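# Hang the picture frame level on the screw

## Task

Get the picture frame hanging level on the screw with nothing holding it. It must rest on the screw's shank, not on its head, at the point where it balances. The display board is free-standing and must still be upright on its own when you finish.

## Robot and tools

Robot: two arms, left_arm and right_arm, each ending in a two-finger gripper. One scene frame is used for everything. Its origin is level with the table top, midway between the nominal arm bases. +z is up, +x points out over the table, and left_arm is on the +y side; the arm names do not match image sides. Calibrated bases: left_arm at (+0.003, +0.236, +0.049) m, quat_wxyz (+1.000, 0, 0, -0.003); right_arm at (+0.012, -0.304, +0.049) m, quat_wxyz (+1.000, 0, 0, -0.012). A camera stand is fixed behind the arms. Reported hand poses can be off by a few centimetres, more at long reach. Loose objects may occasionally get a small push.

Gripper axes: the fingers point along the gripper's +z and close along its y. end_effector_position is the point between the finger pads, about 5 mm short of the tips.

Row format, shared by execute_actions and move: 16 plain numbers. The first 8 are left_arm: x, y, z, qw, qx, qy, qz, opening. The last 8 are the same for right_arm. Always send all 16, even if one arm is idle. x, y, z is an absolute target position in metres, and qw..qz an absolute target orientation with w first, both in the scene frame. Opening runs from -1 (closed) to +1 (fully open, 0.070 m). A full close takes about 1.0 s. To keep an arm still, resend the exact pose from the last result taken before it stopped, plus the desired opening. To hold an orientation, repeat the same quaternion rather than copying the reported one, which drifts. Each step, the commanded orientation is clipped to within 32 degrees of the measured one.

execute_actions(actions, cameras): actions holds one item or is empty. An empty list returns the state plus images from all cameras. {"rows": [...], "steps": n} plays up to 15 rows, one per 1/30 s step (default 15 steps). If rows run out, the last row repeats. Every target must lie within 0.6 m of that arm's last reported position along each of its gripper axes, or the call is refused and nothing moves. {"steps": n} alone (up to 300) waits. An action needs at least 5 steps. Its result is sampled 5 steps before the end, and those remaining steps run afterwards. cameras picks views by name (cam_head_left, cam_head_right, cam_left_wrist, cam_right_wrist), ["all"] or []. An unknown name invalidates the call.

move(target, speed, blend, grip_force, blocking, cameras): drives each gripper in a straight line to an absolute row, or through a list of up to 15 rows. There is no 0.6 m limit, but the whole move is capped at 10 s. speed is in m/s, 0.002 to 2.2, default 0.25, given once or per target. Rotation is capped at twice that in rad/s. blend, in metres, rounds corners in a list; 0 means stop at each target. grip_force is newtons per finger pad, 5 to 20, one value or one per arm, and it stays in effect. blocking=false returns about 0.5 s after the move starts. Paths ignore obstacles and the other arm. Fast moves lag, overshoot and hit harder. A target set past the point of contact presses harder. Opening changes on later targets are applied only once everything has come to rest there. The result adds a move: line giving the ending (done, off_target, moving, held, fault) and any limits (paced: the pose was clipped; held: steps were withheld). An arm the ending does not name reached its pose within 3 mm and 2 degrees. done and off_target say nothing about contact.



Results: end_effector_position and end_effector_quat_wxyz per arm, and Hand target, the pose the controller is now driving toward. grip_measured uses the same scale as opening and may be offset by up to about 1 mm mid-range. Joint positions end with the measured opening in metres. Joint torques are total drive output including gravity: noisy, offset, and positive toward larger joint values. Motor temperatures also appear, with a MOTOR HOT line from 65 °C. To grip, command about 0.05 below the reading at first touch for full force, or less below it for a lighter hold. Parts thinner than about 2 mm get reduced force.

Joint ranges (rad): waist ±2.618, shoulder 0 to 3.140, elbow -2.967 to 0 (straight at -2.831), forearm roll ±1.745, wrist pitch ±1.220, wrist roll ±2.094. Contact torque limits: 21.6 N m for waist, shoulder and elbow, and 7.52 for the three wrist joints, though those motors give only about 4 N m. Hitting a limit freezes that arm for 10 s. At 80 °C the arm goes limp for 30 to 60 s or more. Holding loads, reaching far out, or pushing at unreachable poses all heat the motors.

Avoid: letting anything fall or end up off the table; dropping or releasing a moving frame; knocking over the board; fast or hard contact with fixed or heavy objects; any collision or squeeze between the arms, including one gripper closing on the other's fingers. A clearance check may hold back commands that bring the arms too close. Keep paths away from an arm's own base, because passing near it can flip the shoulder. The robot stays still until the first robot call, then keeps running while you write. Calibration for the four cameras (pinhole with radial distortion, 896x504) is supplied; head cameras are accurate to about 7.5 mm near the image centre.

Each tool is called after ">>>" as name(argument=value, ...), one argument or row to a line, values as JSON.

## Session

>>> execute_actions(
  actions=[],
)

>>> zoom_image(
  camera="cam_head_left",
  region=[360, 0, 600, 135],
)

>>> zoom_image(
  camera="cam_head_right",
  region=[360, 0, 600, 135],
)

Scene clock: 0.00 s of 4500.00 s.
left_arm: end_effector_position=(+0.4202, +0.3387, +0.3327) grip_measured=+0.98 end_effector_quat_wxyz=(+0.569, -0.093, +0.773, -0.263) | right_arm: end_effector_position=(+0.0592, +0.1070, +0.2848) grip_measured=+0.98 end_effector_quat_wxyz=(-0.315, +0.854, -0.247, -0.332)
Joint positions: left_arm=[0.682 1.54 -1.063 -1.578 0.957 1.346 0.069] | right_arm=[1.098 1.584 -1.251 0.984 0.989 -1.935 0.069]
Joint torques (N m): no reading
Motor temperatures (°C): left_arm=[30 31 32 32 35 29] | right_arm=[29 30 33 34 38 31]
Hand target: left_arm +0.4202, +0.3387, +0.3327; +0.569, -0.093, +0.773, -0.263 | right_arm +0.0592, +0.1070, +0.2848; -0.315, +0.854, -0.247, -0.332
camera_calibration:
cam_left_wrist: T_world_to_cam=[[-0.138711, -0.855812, 0.498343, 0.185923], [-0.79869, -0.200849, -0.567233, 0.592911], [0.585536, -0.476703, -0.655668, 0.255234], [0, 0, 0, 1]] pos_world=[0.349893, 0.399872, 0.411014]
cam_right_wrist: T_world_to_cam=[[0.659904, 0.664249, 0.35114, -0.209496], [0.748492, -0.621906, -0.230199, 0.0814699], [0.0654668, 0.414735, -0.907584, 0.328533], [0, 0, 0, 1]] pos_world=[0.0557595, 0.0535699, 0.390488]

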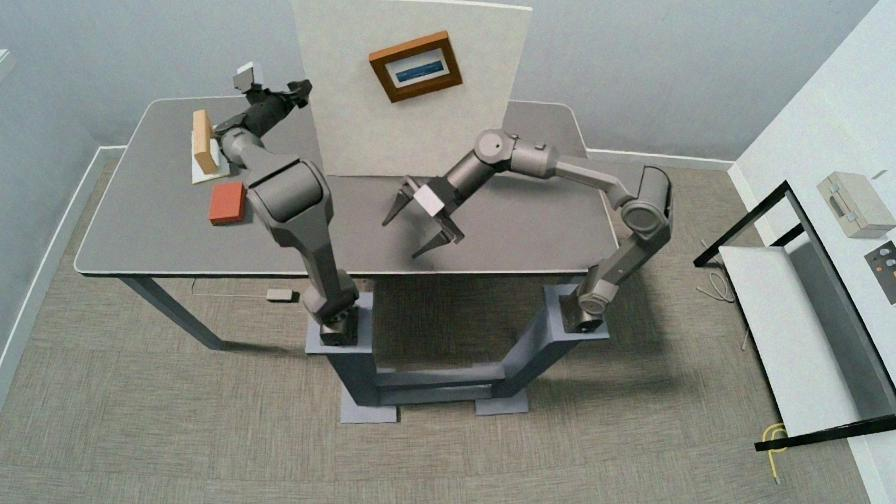

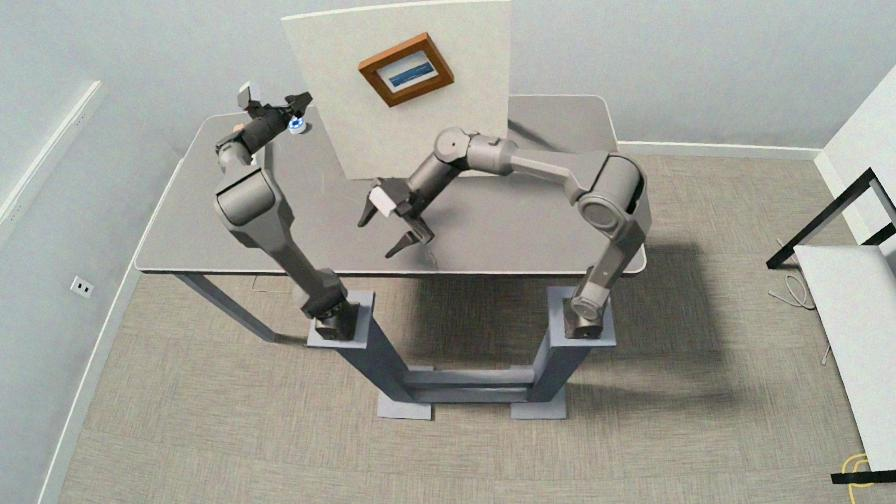

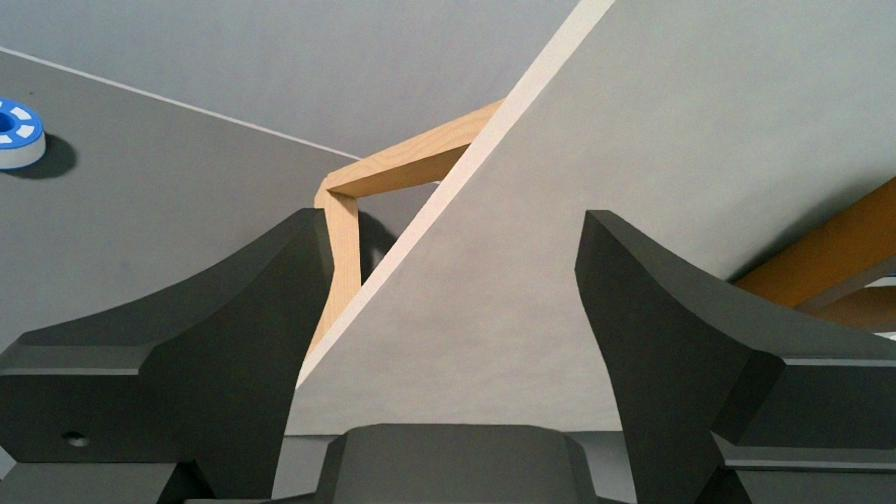

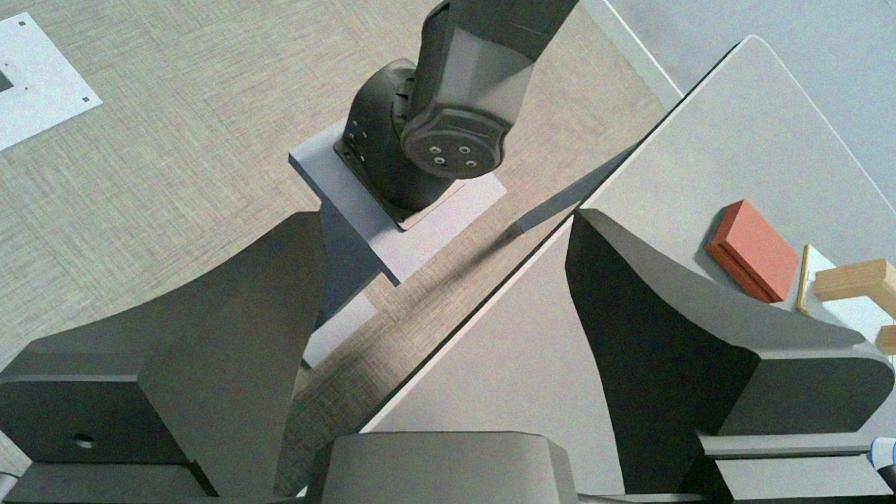

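Scaled by 2.100 from the camera's 896x504 image, which has a finer 1280x720 frame.

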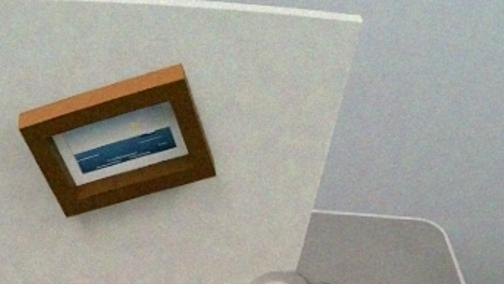

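Scaled by 2.100 from the camera's 896x504 image, which has a finer 1280x720 frame.

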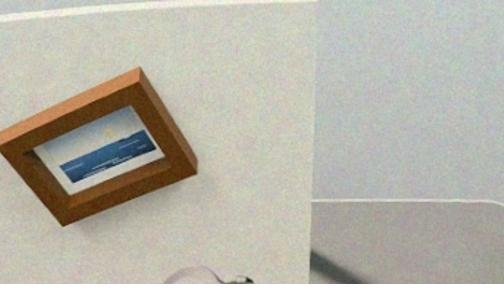

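>>> zoom_image(
  camera="cam_head_left",
  region=[362, 22, 470, 110],
)

>>> zoom_image(
  camera="cam_head_right",
  region=[352, 25, 460, 113],
)

Scaled by 4.667 from the camera's 896x504 image, which has a finer 1280x720 frame.

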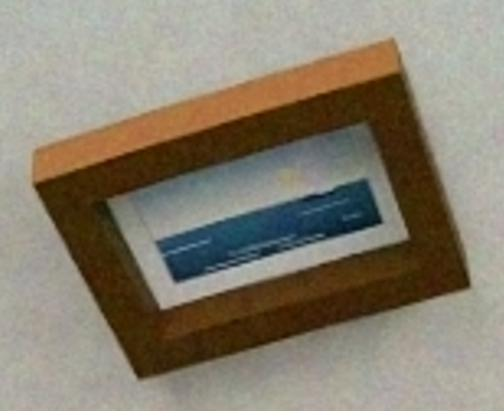

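Scaled by 4.667 from the camera's 896x504 image, which has a finer 1280x720 frame.

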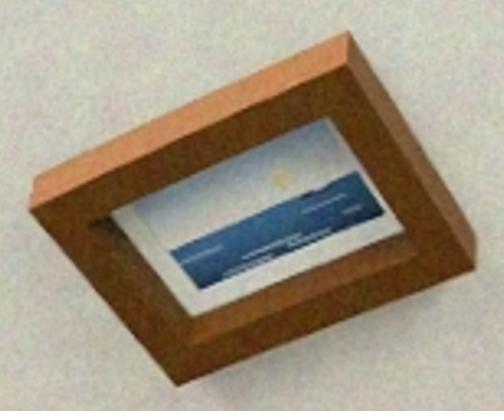

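>>> move(
  target=[
    [0.36,0.25,0.39,0.40957,-0.57638,0.37367,-0.60028,0.4,0.2,-0.15,0.45,0.405,0.156,0.823,0.367,0.98],
    [0.32,0.05,0.33,0.40957,-0.57638,0.37367,-0.60028,0.4,0.436,-0.014,0.49,0.405,0.156,0.823,0.367,0.98],
  ],
  speed=0.3,
  blend=0.03,
  grip_force=15,
  cameras=["all"],
)

Scene clock: 11.07 s of 4500.00 s.
left_arm: end_effector_position=(+0.3203, +0.0501, +0.3290) grip_measured=+0.40 end_effector_quat_wxyz=(-0.398, +0.578, -0.387, +0.598) | right_arm: end_effector_position=(+0.4358, -0.0141, +0.4903) grip_measured=+0.98 end_effector_quat_wxyz=(+0.405, +0.156, +0.823, +0.367)
Joint positions: left_arm=[-1.092 1.42 -0.682 -1.242 -1.218 -1.111 0.049] | right_arm=[0.658 1.807 -2.234 -0.097 0.933 1.016 0.069]
Joint torques (N m): left_arm=[0.4 -5.23 -2.59 0.76 -0.78 0.09] | right_arm=[-0.48 -6.84 -3.52 -0.15 -0.86 -0.15]
Hand target: left_arm +0.3203, +0.0502, +0.3301; -0.397, +0.578, -0.386, +0.599 | right_arm +0.4360, -0.0140, +0.4900; +0.405, +0.156, +0.823, +0.367
Off the commanded pose: left_arm 0.001 m, 2 deg | right_arm 0.000 m, 0 deg.
joint sent to its limit (left arm) — joint 5 (wrist pitch), lower limit.
Kept back: nothing.
grip_force (N): 15, 15
move: done
camera_calibration:
cam_left_wrist: T_world_to_cam=[[-0.00486421, 0.372257, 0.928117, -0.318954], [-0.572195, -0.762206, 0.302713, 0.122517], [0.820103, -0.529591, 0.216711, -0.185797], [0, 0, 0, 1]] pos_world=[0.220925, 0.11372, 0.299204]
cam_right_wrist: T_world_to_cam=[[0.00871667, -0.664706, -0.747054, 0.353837], [-0.971289, 0.171991, -0.164366, 0.499944], [0.237742, 0.727038, -0.644123, 0.340826], [0, 0, 0, 1]] pos_world=[0.401477, -0.0985819, 0.566043]

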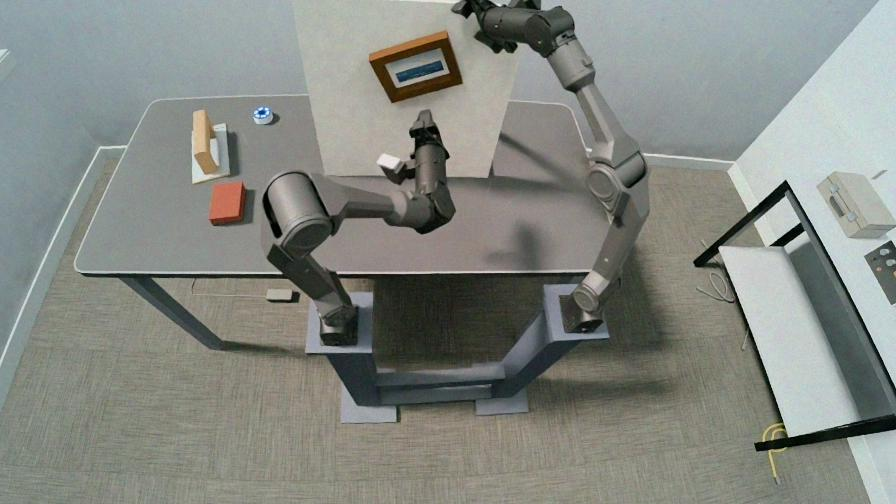

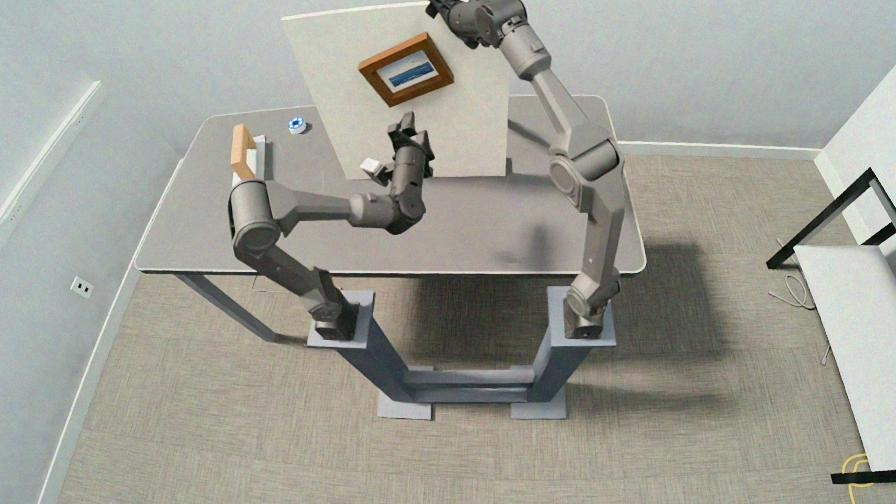

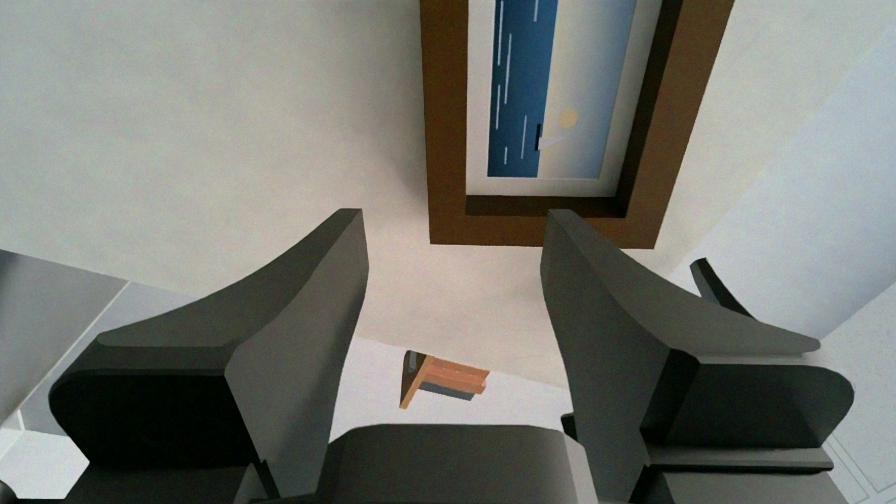

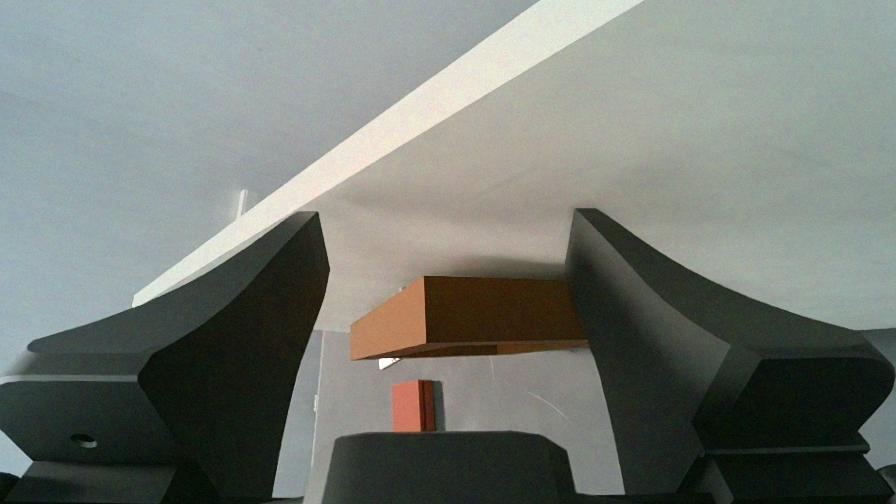

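>>> zoom_image(
  camera="cam_right_wrist",
  region=[330, 190, 600, 370],
)

>>> zoom_image(
  camera="cam_head_right",
  region=[270, 0, 520, 190],
)

>>> zoom_image(
  camera="cam_head_left",
  region=[280, 0, 530, 190],
)

Scaled by 1.867 from the camera's 896x504 image, which has a finer 1280x720 frame.

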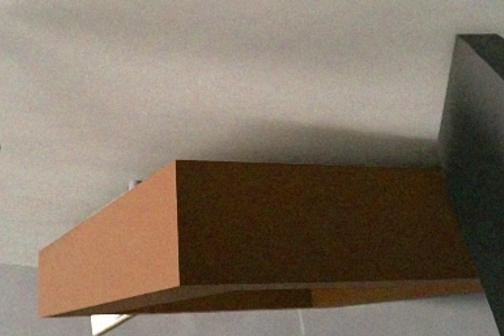

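Scaled by 2.016 from the camera's 896x504 image, which has a finer 1280x720 frame.

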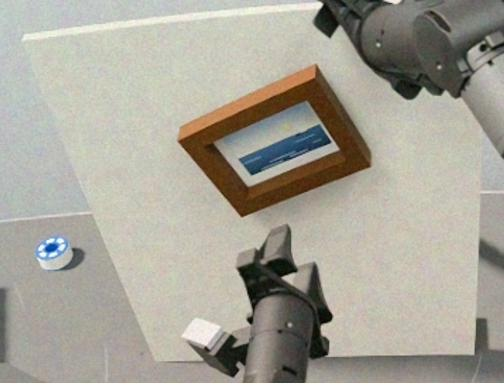

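Scaled by 2.016 from the camera's 896x504 image, which has a finer 1280x720 frame.

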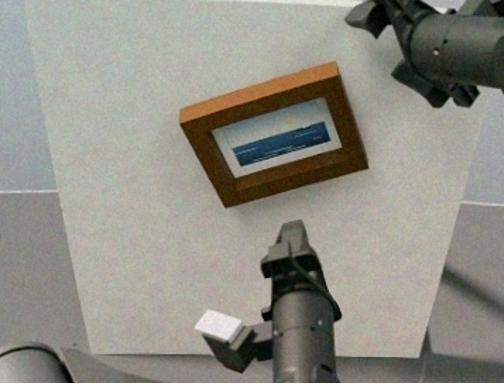

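>>> zoom_image(
  camera="cam_right_wrist",
  region=[370, 265, 450, 310],
)

Scaled by 6.300 from the camera's 896x504 image, which has a finer 1280x720 frame.

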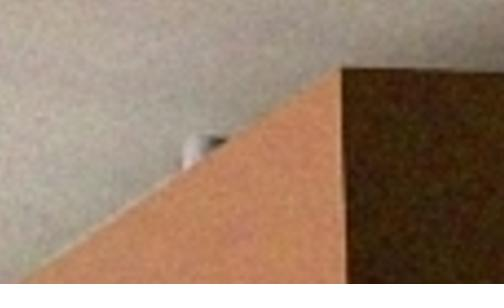

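>>> move(
  target=[0.378,0.055,0.3275,0.40957,-0.57638,0.37367,-0.60028,0.4,0.4206,0.028,0.543,0.408,0.085,0.898,0.136,0.98],
  speed=0.25,
  cameras=["all"],
)

>>> zoom_image(
  camera="cam_right_wrist",
  region=[300, 130, 600, 370],
)

Scene clock: 17.47 s of 4500.00 s.
left_arm: end_effector_position=(+0.3783, +0.0551, +0.3275) grip_measured=+0.40 end_effector_quat_wxyz=(-0.410, +0.576, -0.374, +0.600) | right_arm: end_effector_position=(+0.4203, +0.0277, +0.5427) grip_measured=+0.98 end_effector_quat_wxyz=(+0.554, +0.039, +0.789, +0.263)
Joint positions: left_arm=[-0.877 1.548 -0.785 -1.071 -1.11 -1.212 0.049] | right_arm=[0.894 2.072 -2.797 -0.509 1.146 0.846 0.069]
Joint torques (N m): left_arm=[-0.7 -5.51 -2.4 0.4 -1.06 0.02] | right_arm=[-0.09 -7.51 -2.71 -0.38 -0.62 0.14]
Hand target: left_arm +0.3780, +0.0550, +0.3275; -0.410, +0.576, -0.374, +0.600 | right_arm +0.4203, +0.0276, +0.5424; +0.553, +0.039, +0.789, +0.263
Off the commanded pose: left_arm 0.000 m, 0 deg | right_arm 0.001 m, 26 deg.
elbow stopped short (right arm): the move would have taken joint 3 (elbow) straighter than the controller allows.
elbow read too straight (right arm): the controller reads joint 3 (elbow) straighter than it allows; while it does, the hand can move without a command.
Kept back: nothing.
grip_force (N): 15, 15
move: off_target (right_arm)
camera_calibration:
cam_left_wrist: T_world_to_cam=[[-0.0380744, 0.37509, 0.926206, -0.30605], [-0.558884, -0.776349, 0.291427, 0.159392], [0.828371, -0.506546, 0.239191, -0.242058], [0, 0, 0, 1]] pos_world=[0.277943, 0.115926, 0.294912]
cam_right_wrist: T_world_to_cam=[[0.20611, -0.847758, -0.488697, 0.202715], [-0.857932, 0.083629, -0.506911, 0.627095], [0.470608, 0.523748, -0.710082, 0.291465], [0, 0, 0, 1]] pos_world=[0.359057, -0.0332438, 0.623912]

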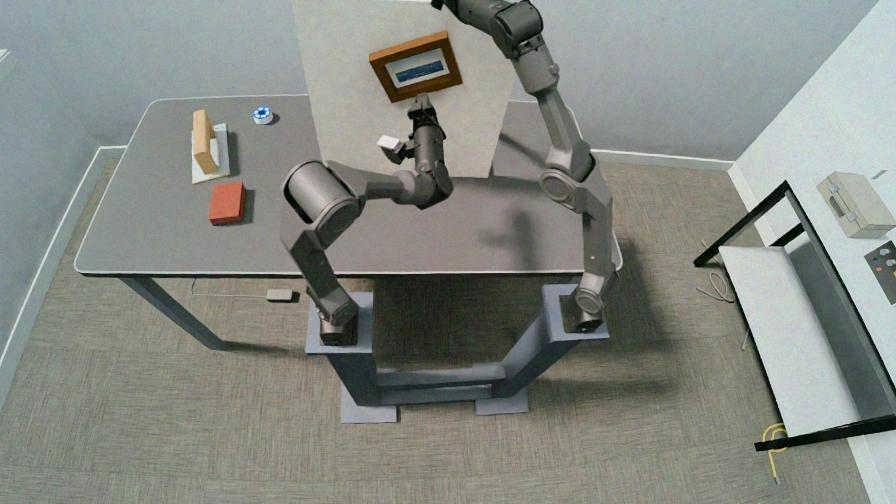

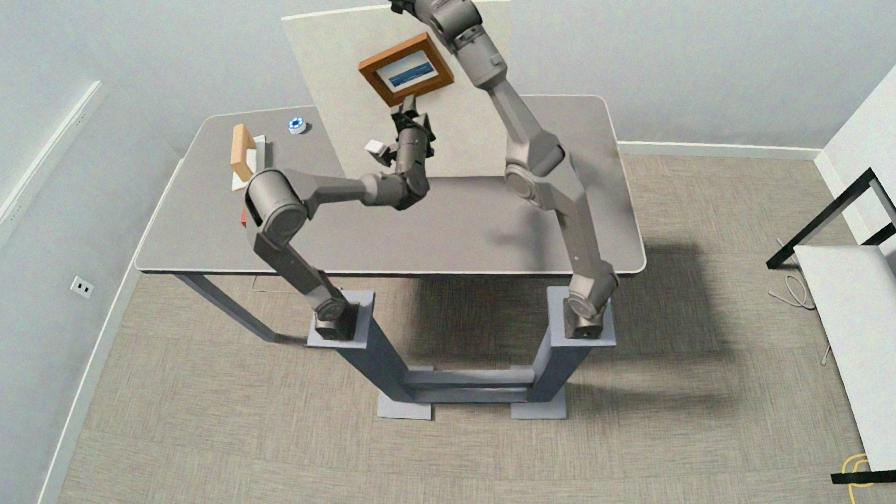

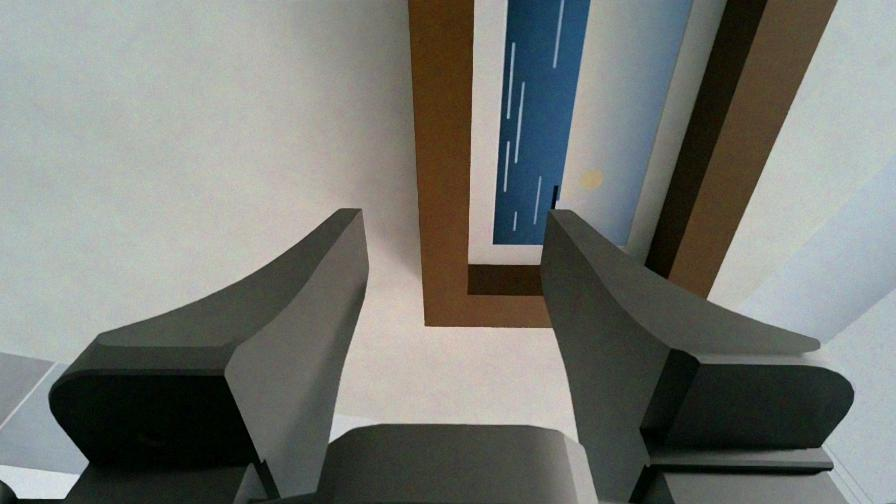

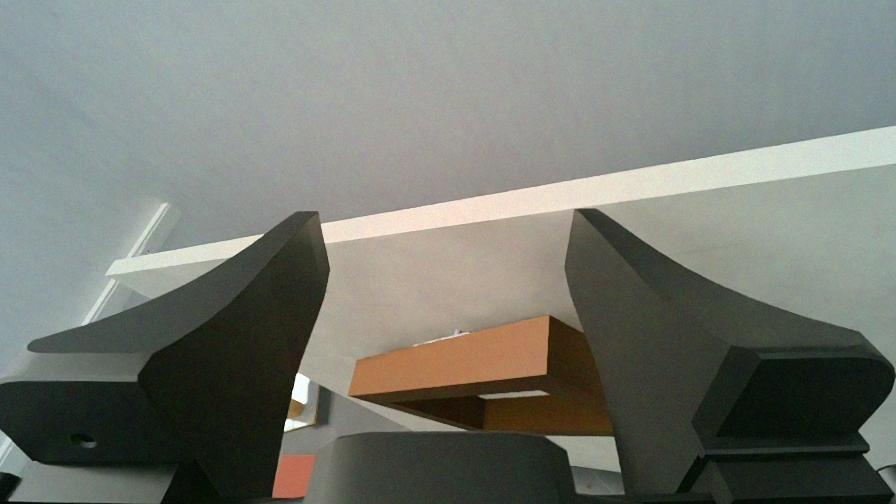

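Scaled by 1.680 from the camera's 896x504 image, which has a finer 1280x720 frame.

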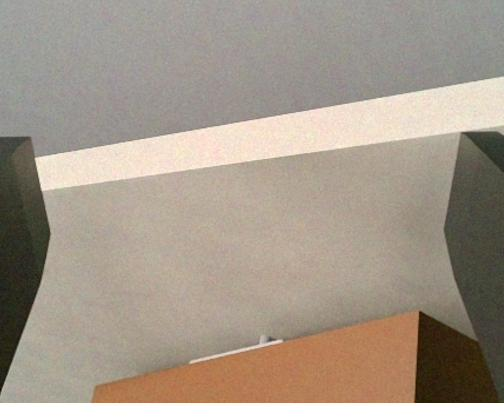

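>>> zoom_image(
  camera="cam_right_wrist",
  region=[350, 310, 560, 380],
)

>>> zoom_image(
  camera="cam_right_wrist",
  region=[405, 318, 485, 358],
)

Scaled by 2.400 from the camera's 896x504 image, which has a finer 1280x720 frame.

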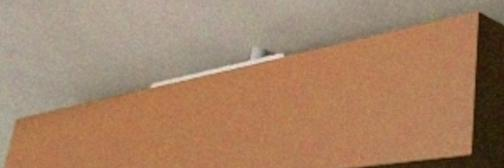

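Scaled by 6.300 from the camera's 896x504 image, which has a finer 1280x720 frame.

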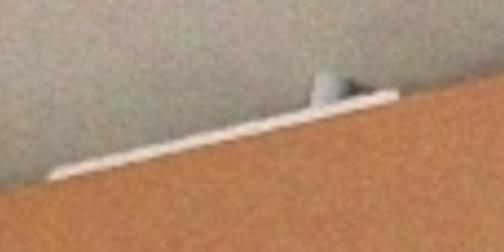

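>>> move(
  target=[0.429,0.0617,0.3275,0.40957,-0.57638,0.37367,-0.60028,0.4,0.406,0.005,0.501,0.405,0.156,0.823,0.367,0.98],
  speed=0.12,
  cameras=["all"],
)

>>> zoom_image(
  camera="cam_right_wrist",
  region=[330, 170, 600, 370],
)

>>> zoom_image(
  camera="cam_head_right",
  region=[330, 20, 480, 140],
)

Scene clock: 22.10 s of 4500.00 s.
left_arm: end_effector_position=(+0.4292, +0.0617, +0.3275) grip_measured=+0.40 end_effector_quat_wxyz=(-0.410, +0.576, -0.374, +0.600) | right_arm: end_effector_position=(+0.4059, +0.0050, +0.5007) grip_measured=+0.98 end_effector_quat_wxyz=(+0.404, +0.156, +0.823, +0.367)
Joint positions: left_arm=[-0.717 1.647 -0.905 -0.943 -0.991 -1.268 0.049] | right_arm=[0.767 1.79 -2.262 -0.212 0.992 1.121 0.069]
Joint torques (N m): left_arm=[-0.29 -5.89 -2.78 0.47 -1.08 -0.09] | right_arm=[0.55 -7.31 -4.06 -0.43 -0.82 -0.03]
Hand target: left_arm +0.4290, +0.0617, +0.3275; -0.410, +0.576, -0.374, +0.600 | right_arm +0.4060, +0.0050, +0.5010; +0.405, +0.156, +0.823, +0.367
Off the commanded pose: left_arm 0.000 m, 0 deg | right_arm 0.000 m, 0 deg.
Kept back: nothing.
grip_force (N): 15, 15
move: done
camera_calibration:
cam_left_wrist: T_world_to_cam=[[-0.0376439, 0.374565, 0.926436, -0.306825], [-0.559231, -0.77622, 0.291108, 0.193126], [0.828157, -0.507133, 0.238688, -0.280612], [0, 0, 0, 1]] pos_world=[0.328843, 0.122526, 0.295012]
cam_right_wrist: T_world_to_cam=[[0.00762537, -0.664483, -0.747265, 0.375041], [-0.971588, 0.171857, -0.162733, 0.468693], [0.236556, 0.727274, -0.644293, 0.341331], [0, 0, 0, 1]] pos_world=[0.371773, -0.0795812, 0.576443]

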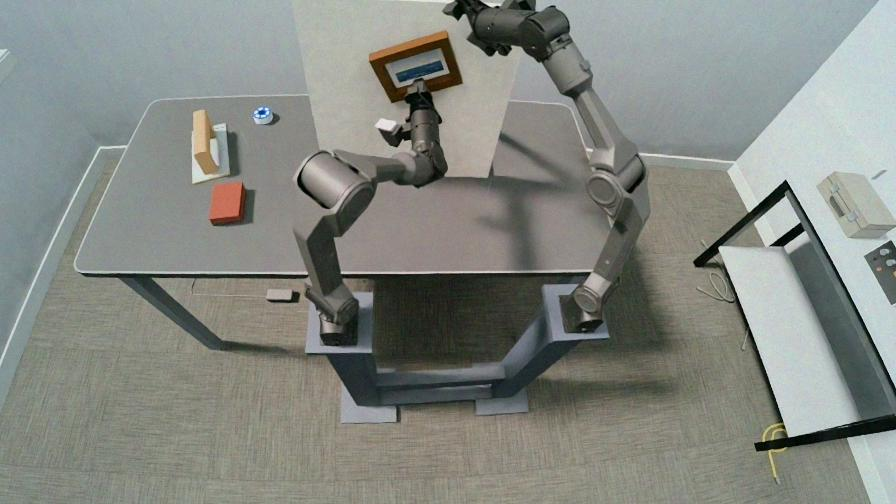

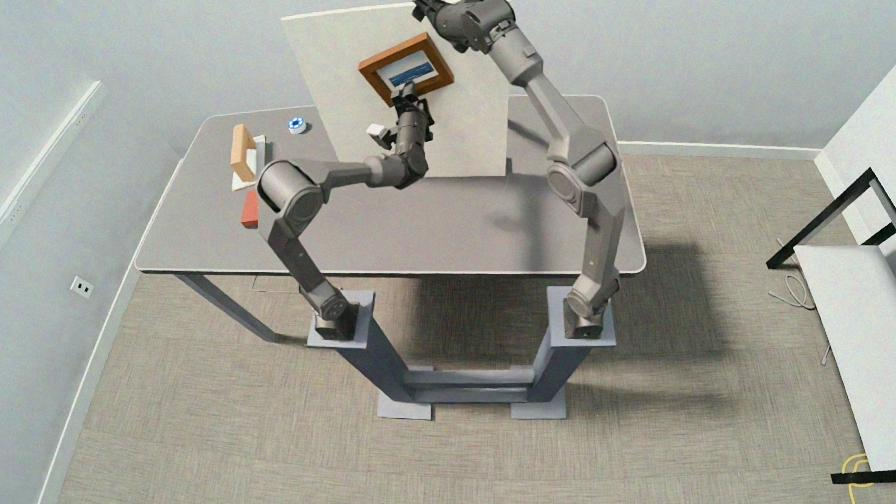

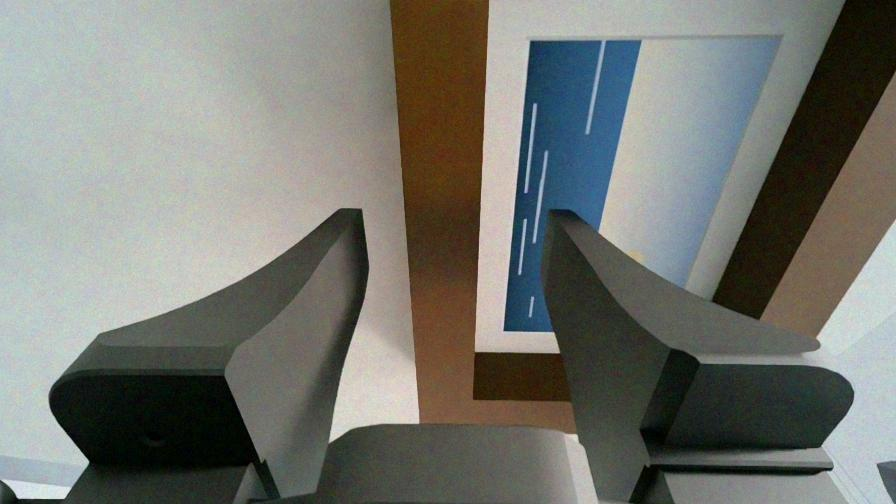

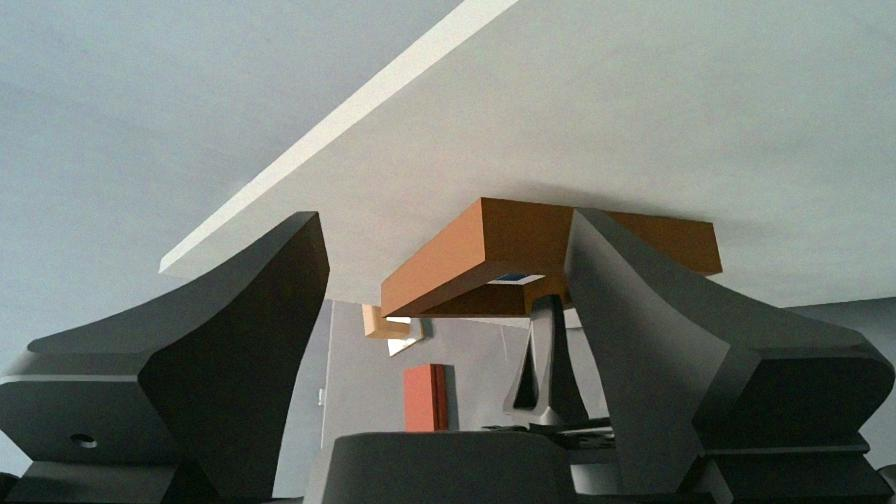

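Scaled by 1.867 from the camera's 896x504 image, which has a finer 1280x720 frame.

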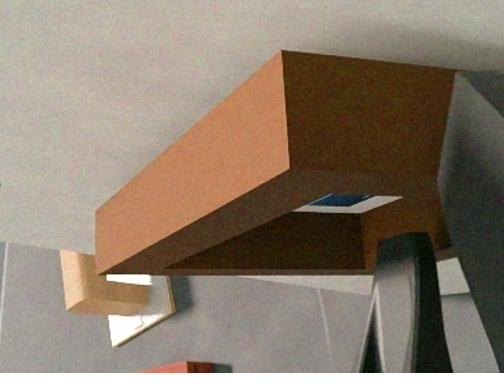

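Scaled by 3.360 from the camera's 896x504 image, which has a finer 1280x720 frame.

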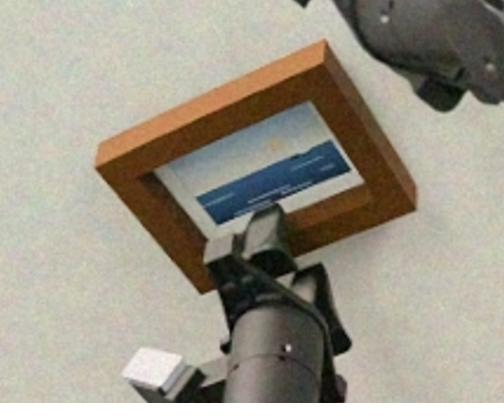

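>>> move(
  target=[
    [0.435,0.0614,0.3267,0.40957,-0.57638,0.37367,-0.60028,0.4,0.406,0.005,0.501,0.405,0.156,0.823,0.367,0.98],
    [0.435,0.0614,0.3267,0.40957,-0.57638,0.37367,-0.60028,-0.2,0.406,0.005,0.501,0.405,0.156,0.823,0.367,0.98],
    [0.435,0.0614,0.3267,0.40957,-0.57638,0.37367,-0.60028,-0.55,0.406,0.005,0.501,0.405,0.156,0.823,0.367,0.98],
  ],
  speed=0.1,
  cameras=["cam_left_wrist","cam_right_wrist","cam_head_left","cam_head_right"],
)

>>> zoom_image(
  camera="cam_head_right",
  region=[330, 20, 480, 140],
)

Scene clock: 24.30 s of 4500.00 s.
left_arm: end_effector_position=(+0.4350, +0.0611, +0.3260) grip_measured=-0.45 end_effector_quat_wxyz=(-0.409, +0.577, -0.375, +0.600) | right_arm: end_effector_position=(+0.4060, +0.0048, +0.5011) grip_measured=+0.98 end_effector_quat_wxyz=(+0.405, +0.156, +0.823, +0.367)
Joint positions: left_arm=[-0.704 1.663 -0.922 -0.932 -0.981 -1.275 0.019] | right_arm=[0.767 1.79 -2.263 -0.213 0.992 1.121 0.069]
Joint torques (N m): left_arm=[0.25 -7 -3.18 0.69 -1.72 0] | right_arm=[0.7 -6.07 -4.33 -0.42 -0.6 -0.19]
Hand target: left_arm +0.4350, +0.0614, +0.3267; -0.410, +0.576, -0.374, +0.600 | right_arm +0.4060, +0.0050, +0.5010; +0.405, +0.156, +0.823, +0.367
Off the commanded pose: left_arm 0.001 m, 0 deg | right_arm 0.000 m, 0 deg.
Kept back: nothing.
grip_force (N): 15, 15
move: done
camera_calibration:
cam_left_wrist: T_world_to_cam=[[-0.0354398, 0.374943, 0.92637, -0.305979], [-0.559479, -0.775523, 0.292484, 0.195953], [0.828087, -0.507919, 0.237257, -0.284818], [0, 0, 0, 1]] pos_world=[0.334642, 0.122026, 0.293712]
cam_right_wrist: T_world_to_cam=[[0.00814171, -0.664475, -0.747266, 0.374941], [-0.971316, 0.172346, -0.163834, 0.469353], [0.237652, 0.727166, -0.644012, 0.34109], [0, 0, 0, 1]] pos_world=[0.371777, -0.0797812, 0.576743]

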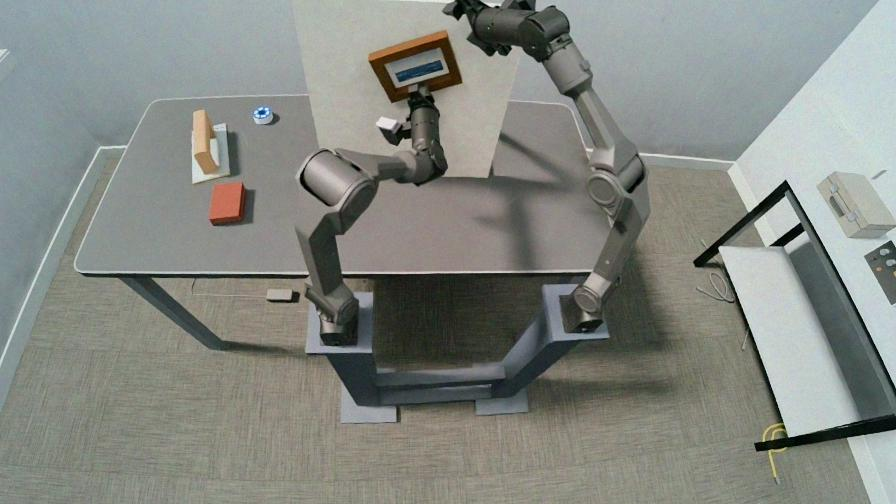

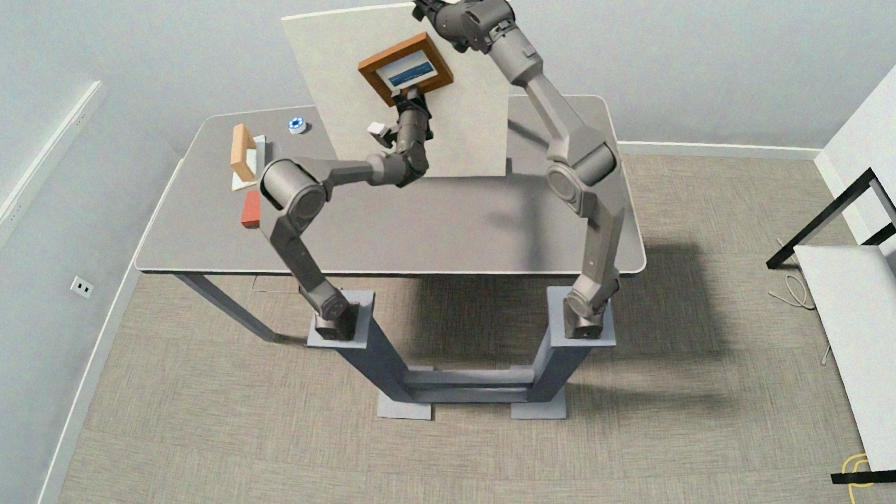

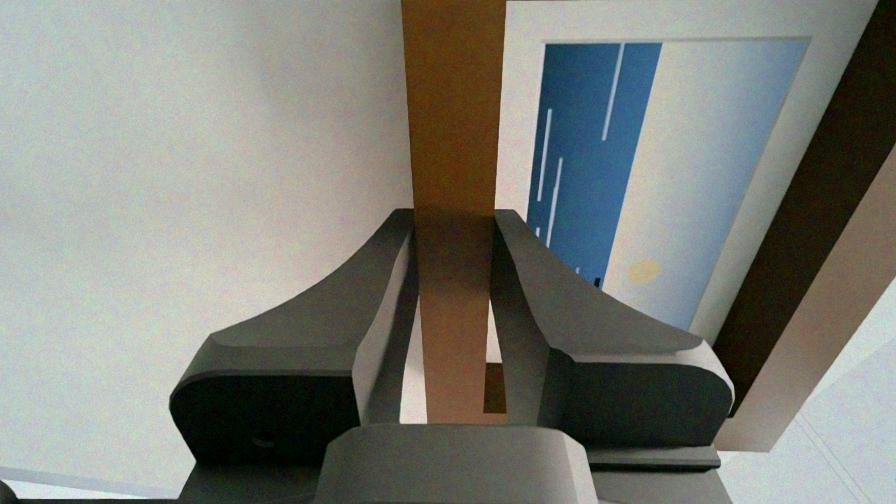

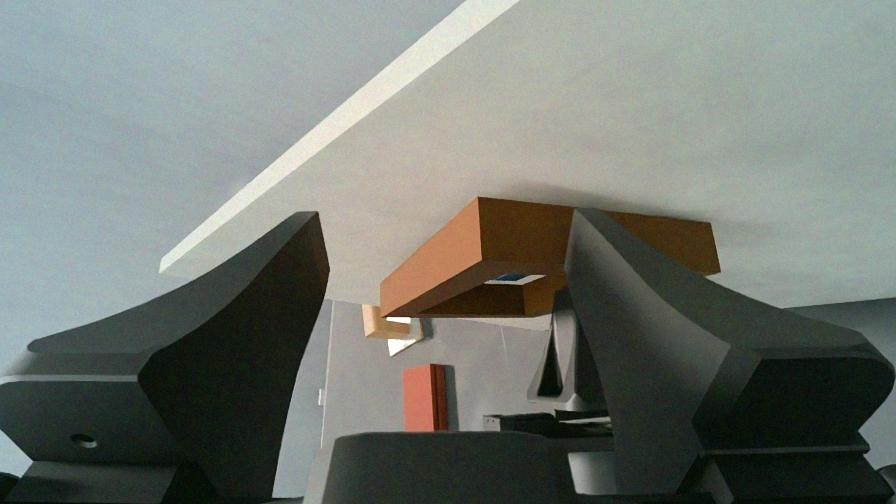

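Scaled by 3.360 from the camera's 896x504 image, which has a finer 1280x720 frame.

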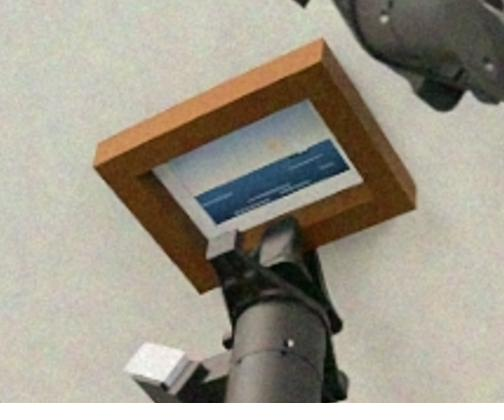

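>>> move(
  target=[
    [0.435,0.0614,0.3347,0.40957,-0.57638,0.37367,-0.60028,-0.55,0.406,0.005,0.501,0.405,0.156,0.823,0.367,0.98],
    [0.435,0.0788,0.3327,0.515,-0.4845,0.4845,-0.515,-0.55,0.406,0.005,0.501,0.405,0.156,0.823,0.367,0.98],
  ],
  speed=[0.04,0.1],
  blend=[0.002,0],
  cameras=["cam_left_wrist","cam_right_wrist","cam_head_left","cam_head_right"],
)

>>> zoom_image(
  camera="cam_right_wrist",
  region=[330, 150, 640, 350],
)

>>> zoom_image(
  camera="cam_head_right",
  region=[330, 20, 480, 140],
)

Scene clock: 28.17 s of 4500.00 s.
left_arm: end_effector_position=(+0.4350, +0.0786, +0.3326) grip_measured=-0.45 end_effector_quat_wxyz=(+0.515, -0.484, +0.485, -0.515) | right_arm: end_effector_position=(+0.4060, +0.0048, +0.5011) grip_measured=+0.98 end_effector_quat_wxyz=(+0.405, +0.156, +0.823, +0.367)
Joint positions: left_arm=[-0.639 1.608 -0.876 -0.847 -0.926 -0.926 0.019] | right_arm=[0.767 1.79 -2.263 -0.213 0.992 1.121 0.069]
Joint torques (N m): left_arm=[0.37 -7.66 -3.1 0.7 -1.45 -0.12] | right_arm=[0.69 -6.13 -4.28 -0.42 -0.6 -0.18]
Hand target: left_arm +0.4350, +0.0788, +0.3327; +0.515, -0.485, +0.485, -0.515 | right_arm +0.4060, +0.0050, +0.5010; +0.405, +0.156, +0.823, +0.367
Off the commanded pose: left_arm 0.000 m, 0 deg | right_arm 0.000 m, 0 deg.
Kept back: nothing.
grip_force (N): 15, 15
move: done
camera_calibration:
cam_left_wrist: T_world_to_cam=[[-0.0379018, -0.0127749, 0.9992, -0.311278], [-0.559393, -0.828292, -0.0318087, 0.31953], [0.828036, -0.560151, 0.0242476, -0.202525], [0, 0, 0, 1]] pos_world=[0.334643, 0.147243, 0.326104]
cam_right_wrist: T_world_to_cam=[[0.00814171, -0.664475, -0.747266, 0.374941], [-0.971316, 0.172346, -0.163834, 0.469353], [0.237652, 0.727166, -0.644012, 0.34109], [0, 0, 0, 1]] pos_world=[0.371777, -0.0797812, 0.576743]

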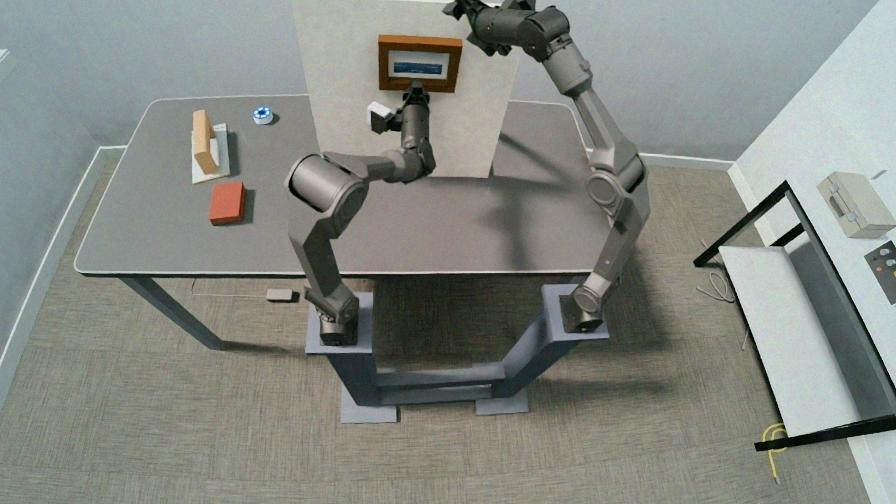

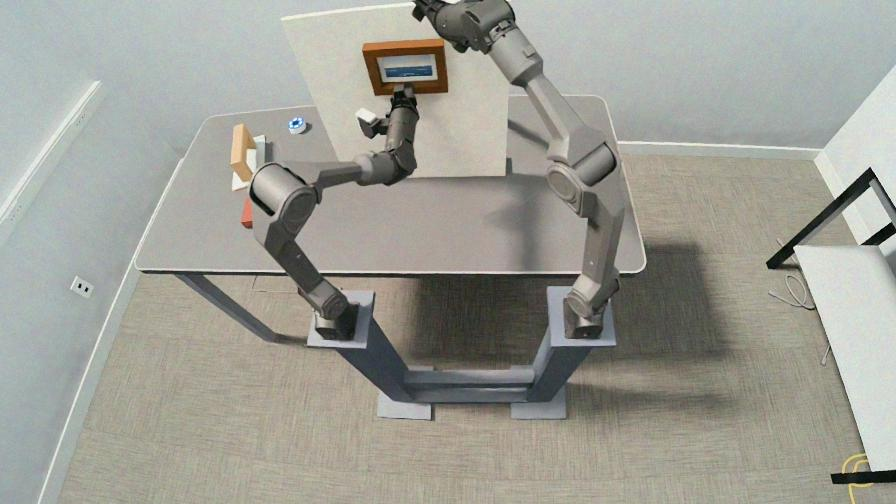

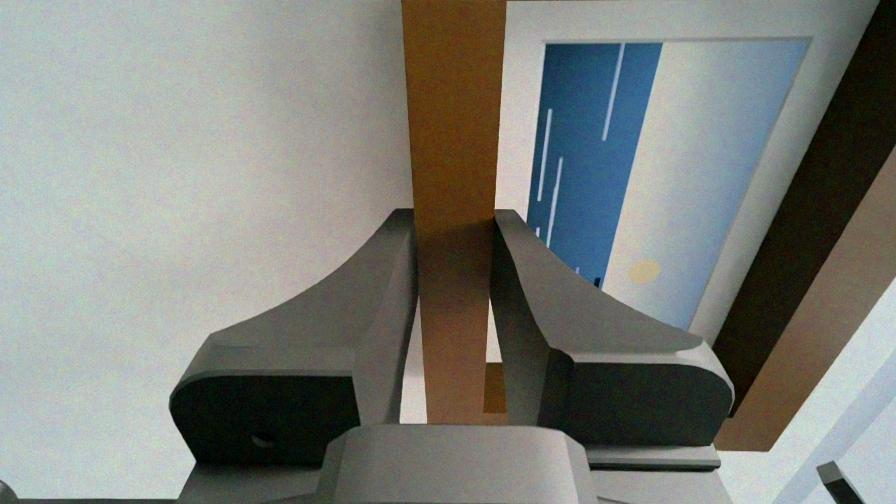

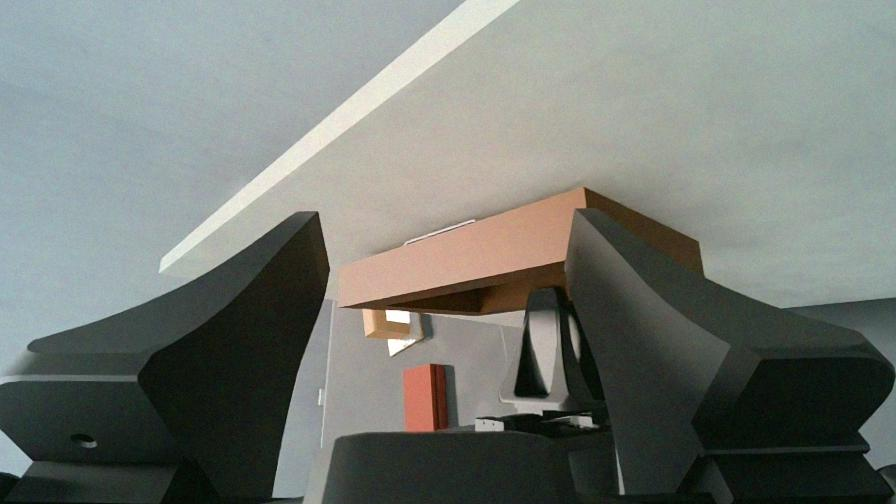

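Scaled by 1.626 from the camera's 896x504 image, which has a finer 1280x720 frame.

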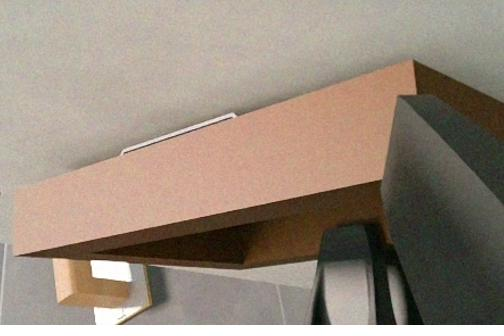

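Scaled by 3.360 from the camera's 896x504 image, which has a finer 1280x720 frame.

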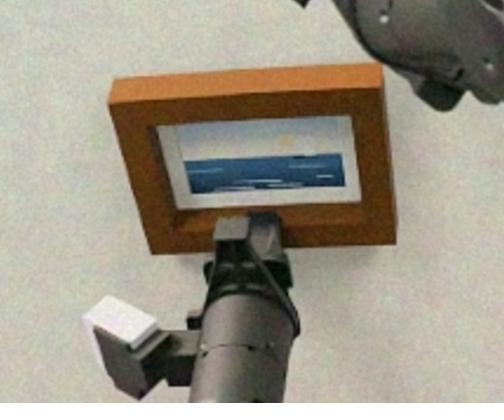

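>>> zoom_image(
  camera="cam_right_wrist",
  region=[390, 200, 490, 260],
)

Scaled by 5.040 from the camera's 896x504 image, which has a finer 1280x720 frame.

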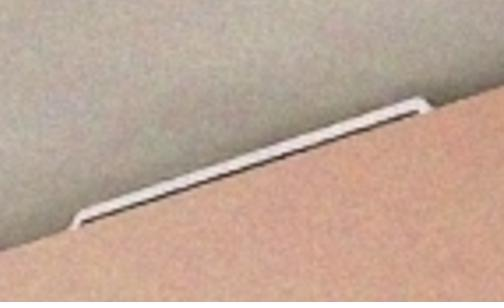

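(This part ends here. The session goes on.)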